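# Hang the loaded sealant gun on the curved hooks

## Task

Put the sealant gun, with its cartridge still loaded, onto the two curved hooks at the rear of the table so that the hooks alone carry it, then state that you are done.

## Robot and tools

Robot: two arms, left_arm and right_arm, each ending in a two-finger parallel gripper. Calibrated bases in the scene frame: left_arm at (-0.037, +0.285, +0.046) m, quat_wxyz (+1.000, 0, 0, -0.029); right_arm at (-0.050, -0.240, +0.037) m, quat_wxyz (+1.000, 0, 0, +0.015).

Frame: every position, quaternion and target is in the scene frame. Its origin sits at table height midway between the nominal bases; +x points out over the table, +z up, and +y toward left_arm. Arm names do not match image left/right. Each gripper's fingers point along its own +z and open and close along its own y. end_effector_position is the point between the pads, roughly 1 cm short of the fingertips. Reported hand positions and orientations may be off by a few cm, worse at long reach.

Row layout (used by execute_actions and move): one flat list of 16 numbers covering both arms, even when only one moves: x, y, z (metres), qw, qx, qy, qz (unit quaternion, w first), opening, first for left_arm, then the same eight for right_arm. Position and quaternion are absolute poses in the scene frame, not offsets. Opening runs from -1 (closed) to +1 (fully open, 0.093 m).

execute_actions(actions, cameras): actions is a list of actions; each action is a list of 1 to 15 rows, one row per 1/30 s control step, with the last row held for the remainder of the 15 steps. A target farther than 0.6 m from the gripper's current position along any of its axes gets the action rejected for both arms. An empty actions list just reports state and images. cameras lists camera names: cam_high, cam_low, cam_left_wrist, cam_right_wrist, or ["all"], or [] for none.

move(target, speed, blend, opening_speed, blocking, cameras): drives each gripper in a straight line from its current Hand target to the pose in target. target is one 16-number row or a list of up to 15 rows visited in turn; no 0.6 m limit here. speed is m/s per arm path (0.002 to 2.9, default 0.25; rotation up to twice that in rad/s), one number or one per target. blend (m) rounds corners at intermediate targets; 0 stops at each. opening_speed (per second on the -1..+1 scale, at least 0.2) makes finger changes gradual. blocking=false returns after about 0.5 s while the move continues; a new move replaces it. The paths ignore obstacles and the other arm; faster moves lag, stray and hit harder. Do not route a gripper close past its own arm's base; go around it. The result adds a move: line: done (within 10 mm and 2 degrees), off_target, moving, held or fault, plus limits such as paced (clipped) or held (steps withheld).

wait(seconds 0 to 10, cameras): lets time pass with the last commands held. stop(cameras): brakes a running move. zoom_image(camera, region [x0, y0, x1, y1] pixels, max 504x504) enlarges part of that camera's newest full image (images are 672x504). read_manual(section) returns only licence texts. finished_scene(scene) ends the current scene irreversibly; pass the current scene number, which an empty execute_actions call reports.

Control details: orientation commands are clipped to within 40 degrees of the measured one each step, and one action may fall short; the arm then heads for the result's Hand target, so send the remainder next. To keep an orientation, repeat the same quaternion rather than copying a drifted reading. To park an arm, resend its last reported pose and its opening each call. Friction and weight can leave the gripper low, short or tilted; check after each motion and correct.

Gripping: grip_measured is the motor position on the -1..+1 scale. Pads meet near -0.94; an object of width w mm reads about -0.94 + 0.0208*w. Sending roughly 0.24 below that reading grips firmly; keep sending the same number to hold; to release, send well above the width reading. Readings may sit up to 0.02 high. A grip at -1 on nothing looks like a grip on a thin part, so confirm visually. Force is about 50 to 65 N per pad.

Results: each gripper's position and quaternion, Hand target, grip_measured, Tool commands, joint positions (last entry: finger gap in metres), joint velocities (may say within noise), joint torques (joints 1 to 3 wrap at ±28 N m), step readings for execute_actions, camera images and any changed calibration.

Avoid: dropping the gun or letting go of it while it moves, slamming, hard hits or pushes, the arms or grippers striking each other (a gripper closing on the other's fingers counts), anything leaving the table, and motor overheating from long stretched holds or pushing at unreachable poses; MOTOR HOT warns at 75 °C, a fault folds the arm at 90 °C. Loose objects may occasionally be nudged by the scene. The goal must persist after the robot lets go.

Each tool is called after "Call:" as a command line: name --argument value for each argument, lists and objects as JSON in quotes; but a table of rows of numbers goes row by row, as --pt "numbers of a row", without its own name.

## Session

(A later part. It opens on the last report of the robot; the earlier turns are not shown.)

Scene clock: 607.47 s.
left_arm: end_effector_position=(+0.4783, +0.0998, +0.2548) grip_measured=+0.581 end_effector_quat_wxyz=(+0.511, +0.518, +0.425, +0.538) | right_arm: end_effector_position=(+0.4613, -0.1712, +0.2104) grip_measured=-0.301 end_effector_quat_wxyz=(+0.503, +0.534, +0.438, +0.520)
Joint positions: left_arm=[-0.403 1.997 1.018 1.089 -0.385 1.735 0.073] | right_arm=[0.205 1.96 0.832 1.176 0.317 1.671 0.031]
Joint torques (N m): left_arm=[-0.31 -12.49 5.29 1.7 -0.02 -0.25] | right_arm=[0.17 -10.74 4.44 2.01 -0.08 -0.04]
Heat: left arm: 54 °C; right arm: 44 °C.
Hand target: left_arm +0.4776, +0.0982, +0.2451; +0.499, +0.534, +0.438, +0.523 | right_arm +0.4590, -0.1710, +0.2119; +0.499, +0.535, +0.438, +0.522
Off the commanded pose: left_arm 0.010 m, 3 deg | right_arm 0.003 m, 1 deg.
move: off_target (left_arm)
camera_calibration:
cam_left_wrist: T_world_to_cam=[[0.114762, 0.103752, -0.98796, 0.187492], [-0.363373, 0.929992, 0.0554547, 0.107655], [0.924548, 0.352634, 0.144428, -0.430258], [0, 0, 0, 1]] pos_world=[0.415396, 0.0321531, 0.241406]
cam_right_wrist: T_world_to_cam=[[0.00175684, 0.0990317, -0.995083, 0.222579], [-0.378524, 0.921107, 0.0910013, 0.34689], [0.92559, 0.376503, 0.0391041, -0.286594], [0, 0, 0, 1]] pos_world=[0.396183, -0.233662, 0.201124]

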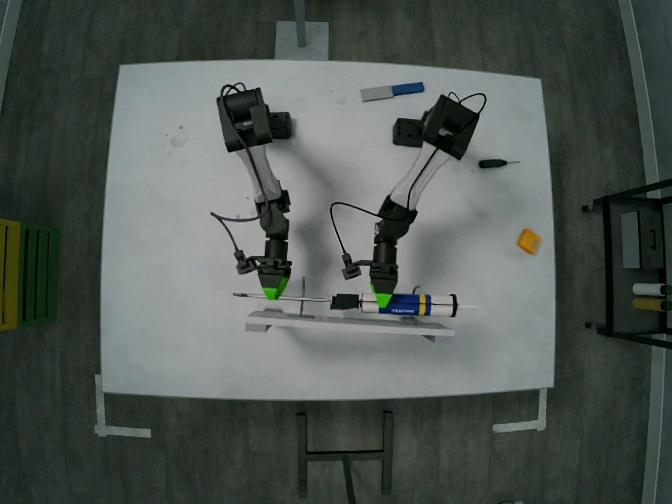

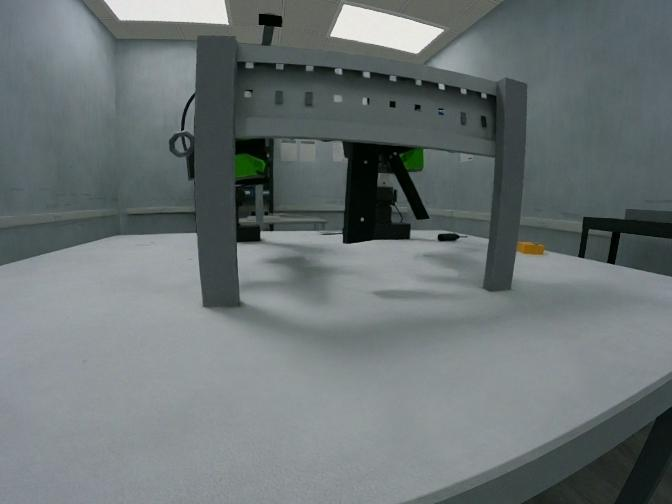

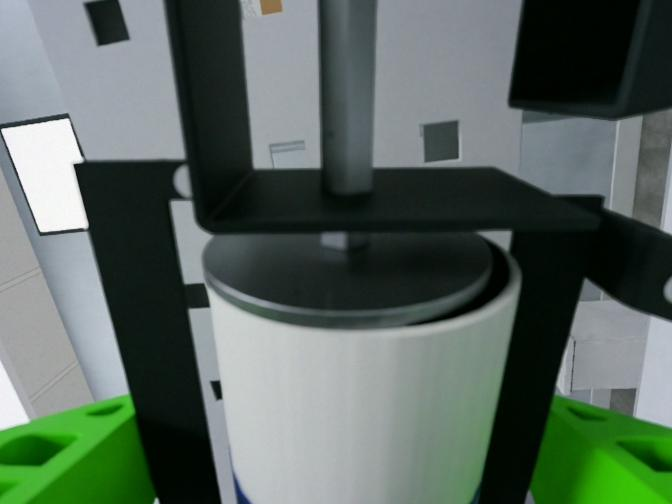

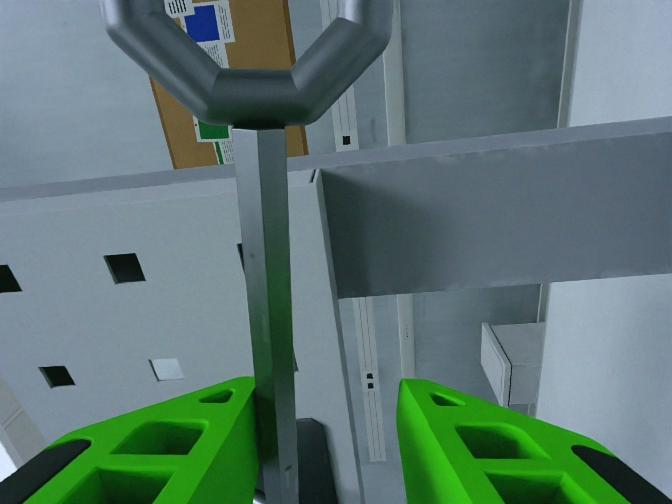

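Call:
move --target '[0.478,0.098,0.25,0.4988,0.5349,0.4384,0.5224,0.2,0.459,-0.171,0.227,0.4988,0.5349,0.4384,0.5224,0.2]' --opening_speed 0.5

Call:
move --target '[0.478,0.098,0.257,0.4988,0.5349,0.4384,0.5224,0.95,0.459,-0.171,0.227,0.4988,0.5349,0.4384,0.5224,0.2]' --cameras '["all"]' --opening_speed 0.4

Call:
zoom_image --camera "cam_high" --region '[210, 250, 500, 350]'

Scene clock: 617.57 s.
left_arm: end_effector_position=(+0.4784, +0.0997, +0.2546) grip_measured=+0.581 end_effector_quat_wxyz=(+0.510, +0.520, +0.427, +0.536) | right_arm: end_effector_position=(+0.4603, -0.1710, +0.2047) grip_measured=+0.198 end_effector_quat_wxyz=(+0.493, +0.544, +0.455, +0.504)
Joint positions: left_arm=[-0.403 1.992 1.019 1.075 -0.385 1.732 0.073] | right_arm=[0.205 1.933 0.832 1.095 0.314 1.672 0.055]
Joint torques (N m): left_arm=[-0.28 -13.23 5.74 1.67 -0.01 -0.21] | right_arm=[0.17 -12.85 5.67 2.25 -0.02 -0.04]
Heat: left arm: 56 °C; right arm: 43 °C.
Hand target: left_arm +0.4776, +0.0981, +0.2499; +0.499, +0.534, +0.438, +0.523 | right_arm +0.4589, -0.1711, +0.2267; +0.499, +0.535, +0.438, +0.522
Off the commanded pose: left_arm 0.005 m, 3 deg | right_arm 0.022 m, 3 deg.
move: off_target (left_arm, right_arm)
camera_calibration:
cam_left_wrist: T_world_to_cam=[[0.107469, 0.104218, -0.988731, 0.190886], [-0.362635, 0.930086, 0.05862, 0.10657], [0.925714, 0.352249, 0.137749, -0.429145], [0, 0, 0, 1]] pos_world=[0.415397, 0.0321529, 0.241602]
cam_right_wrist: T_world_to_cam=[[-0.0504147, 0.0871132, -0.994922, 0.238905], [-0.375959, 0.921256, 0.0997137, 0.343922], [0.925264, 0.379077, -0.0136939, -0.274078], [0, 0, 0, 1]] pos_world=[0.394939, -0.233755, 0.199645]

Scene clock: 619.67 s.
left_arm: end_effector_position=(+0.4792, +0.0993, +0.2503) grip_measured=+0.948 end_effector_quat_wxyz=(+0.501, +0.532, +0.435, +0.526) | right_arm: end_effector_position=(+0.4603, -0.1709, +0.2047) grip_measured=+0.198 end_effector_quat_wxyz=(+0.493, +0.544, +0.455, +0.504)
Joint positions: left_arm=[-0.403 1.979 1.026 1.013 -0.385 1.718 0.091] | right_arm=[0.205 1.933 0.832 1.095 0.314 1.672 0.055]
Joint torques (N m): left_arm=[-0.27 -13.67 6.13 2.02 0 -0.11] | right_arm=[0.2 -12.79 5.7 2.23 -0.03 -0.05]
Heat: left arm: 56 °C; right arm: 44 °C.
Hand target: left_arm +0.4779, +0.0980, +0.2568; +0.499, +0.535, +0.438, +0.523 | right_arm +0.4589, -0.1710, +0.2267; +0.499, +0.535, +0.438, +0.522
Off the commanded pose: left_arm 0.007 m, 1 deg | right_arm 0.022 m, 3 deg.
move: off_target (right_arm)
camera_calibration:
cam_left_wrist: T_world_to_cam=[[0.0697114, 0.10893, -0.991602, 0.205025], [-0.359076, 0.930132, 0.0769338, 0.101183], [0.930701, 0.350697, 0.103955, -0.422867], [0, 0, 0, 1]] pos_world=[0.415603, 0.0318515, 0.239478]
cam_right_wrist: T_world_to_cam=[[-0.0504503, 0.0870882, -0.994922, 0.238919], [-0.376336, 0.921102, 0.0997097, 0.344074], [0.925109, 0.379455, -0.0136955, -0.27402], [0, 0, 0, 1]] pos_world=[0.395039, -0.233756, 0.199645]

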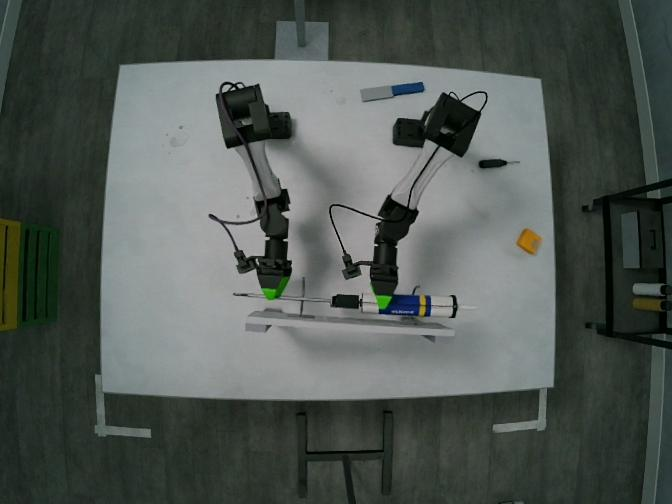

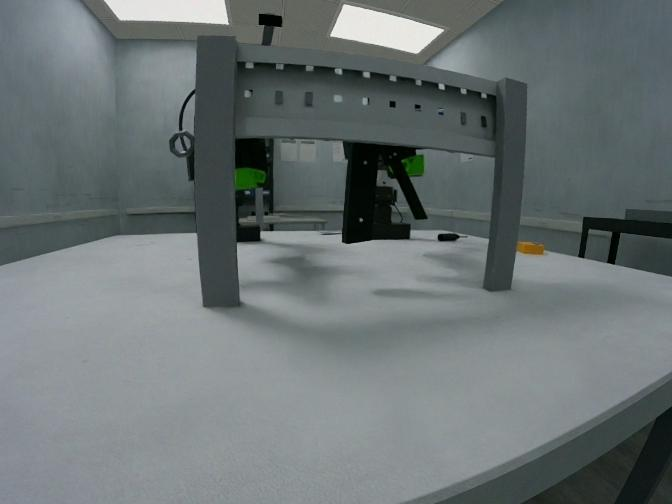

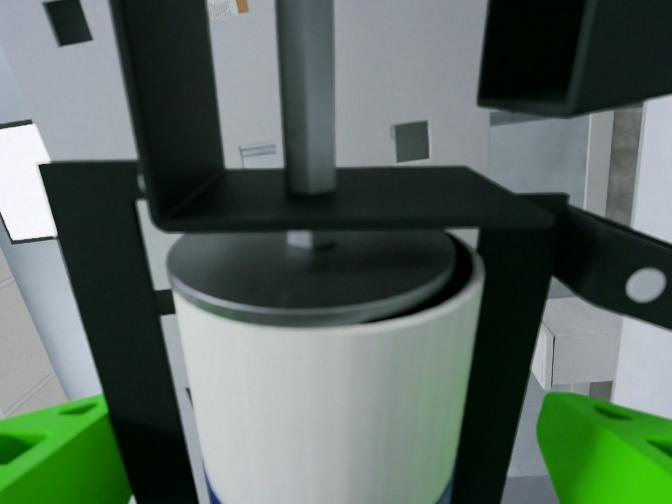

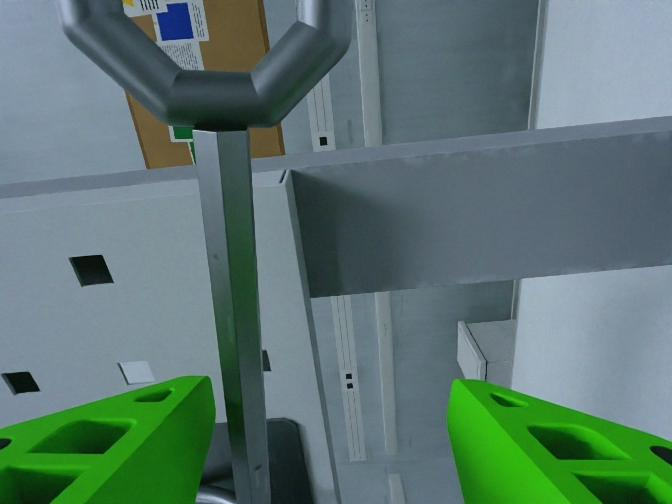

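Scaled by 1.738 from the camera's 672x504 image, which has a finer 960x720 frame.

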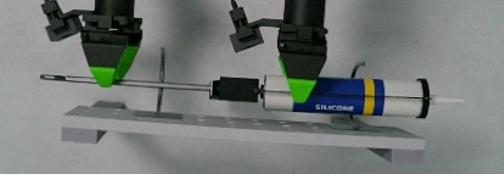

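Call:
move --pt "0.478 0.098 0.268 0.4988 0.5349 0.4384 0.5224 1 0.459 -0.171 0.235 0.4988 0.5349 0.4384 0.5224 0.3" --pt "0.36 0.098 0.27 0.4988 0.5349 0.4384 0.5224 1 0.34 -0.171 0.237 0.4988 0.5349 0.4384 0.5224 0.3" --cameras '["all"]' --speed 0.06

Scene clock: 632.67 s.
left_arm: end_effector_position=(+0.3646, +0.0954, +0.2585) grip_measured=+1.000 end_effector_quat_wxyz=(+0.490, +0.547, +0.439, +0.518) | right_arm: end_effector_position=(+0.3440, -0.1692, +0.2204) grip_measured=+0.298 end_effector_quat_wxyz=(+0.488, +0.542, +0.463, +0.504)
Joint positions: left_arm=[-0.587 1.614 0.641 0.993 -0.564 1.718 0.093] | right_arm=[0.315 1.493 0.404 1.072 0.408 1.672 0.06]
Joint torques (N m): left_arm=[-0.35 -10.24 4.75 2.56 -0.09 -0.01] | right_arm=[0.7 -7.3 4.66 2.65 0.18 -0.09]
Heat: left arm: 57 °C; right arm: 45 °C.
Hand target: left_arm +0.3603, +0.0979, +0.2698; +0.499, +0.535, +0.438, +0.522 | right_arm +0.3402, -0.1711, +0.2365; +0.498, +0.535, +0.439, +0.522
Off the commanded pose: left_arm 0.013 m, 2 deg | right_arm 0.017 m, 4 deg.
move: off_target (left_arm, right_arm)
camera_calibration:
cam_left_wrist: T_world_to_cam=[[0.0329539, 0.122946, -0.991866, 0.233716], [-0.350279, 0.930882, 0.103749, 0.0528598], [0.936065, 0.344011, 0.0737417, -0.309256], [0, 0, 0, 1]] pos_world=[0.300298, 0.028447, 0.249136]
cam_right_wrist: T_world_to_cam=[[-0.0624195, 0.0819944, -0.994676, 0.251677], [-0.389684, 0.915512, 0.0999227, 0.300668], [0.918831, 0.393847, -0.0251939, -0.159739], [0, 0, 0, 1]] pos_world=[0.279648, -0.232988, 0.21627]

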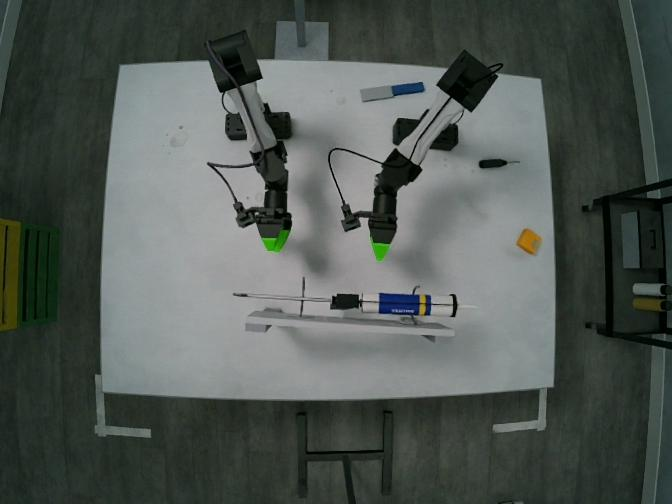

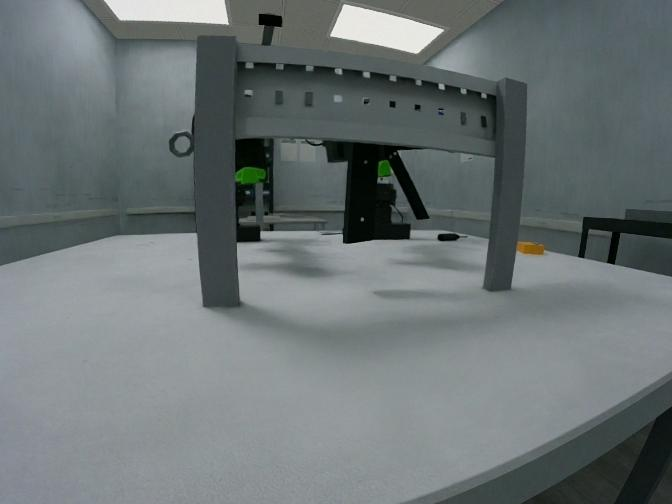

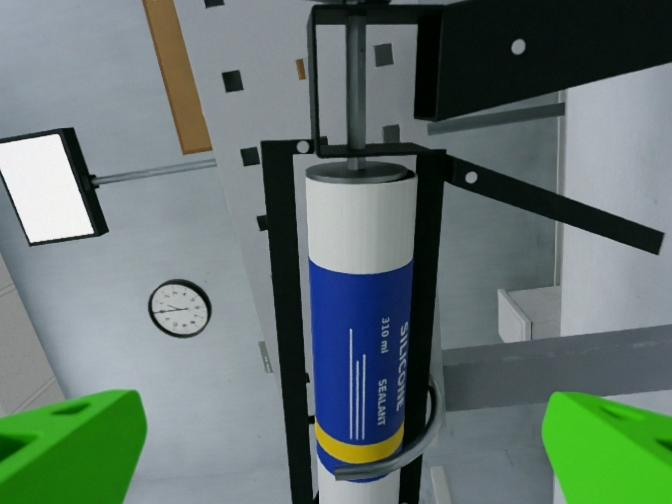

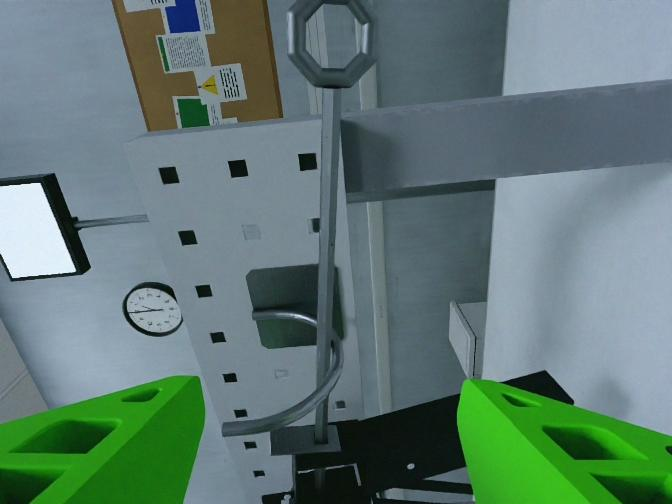

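Call:
finished_scene --scene 1

The scene is finished: the task was done.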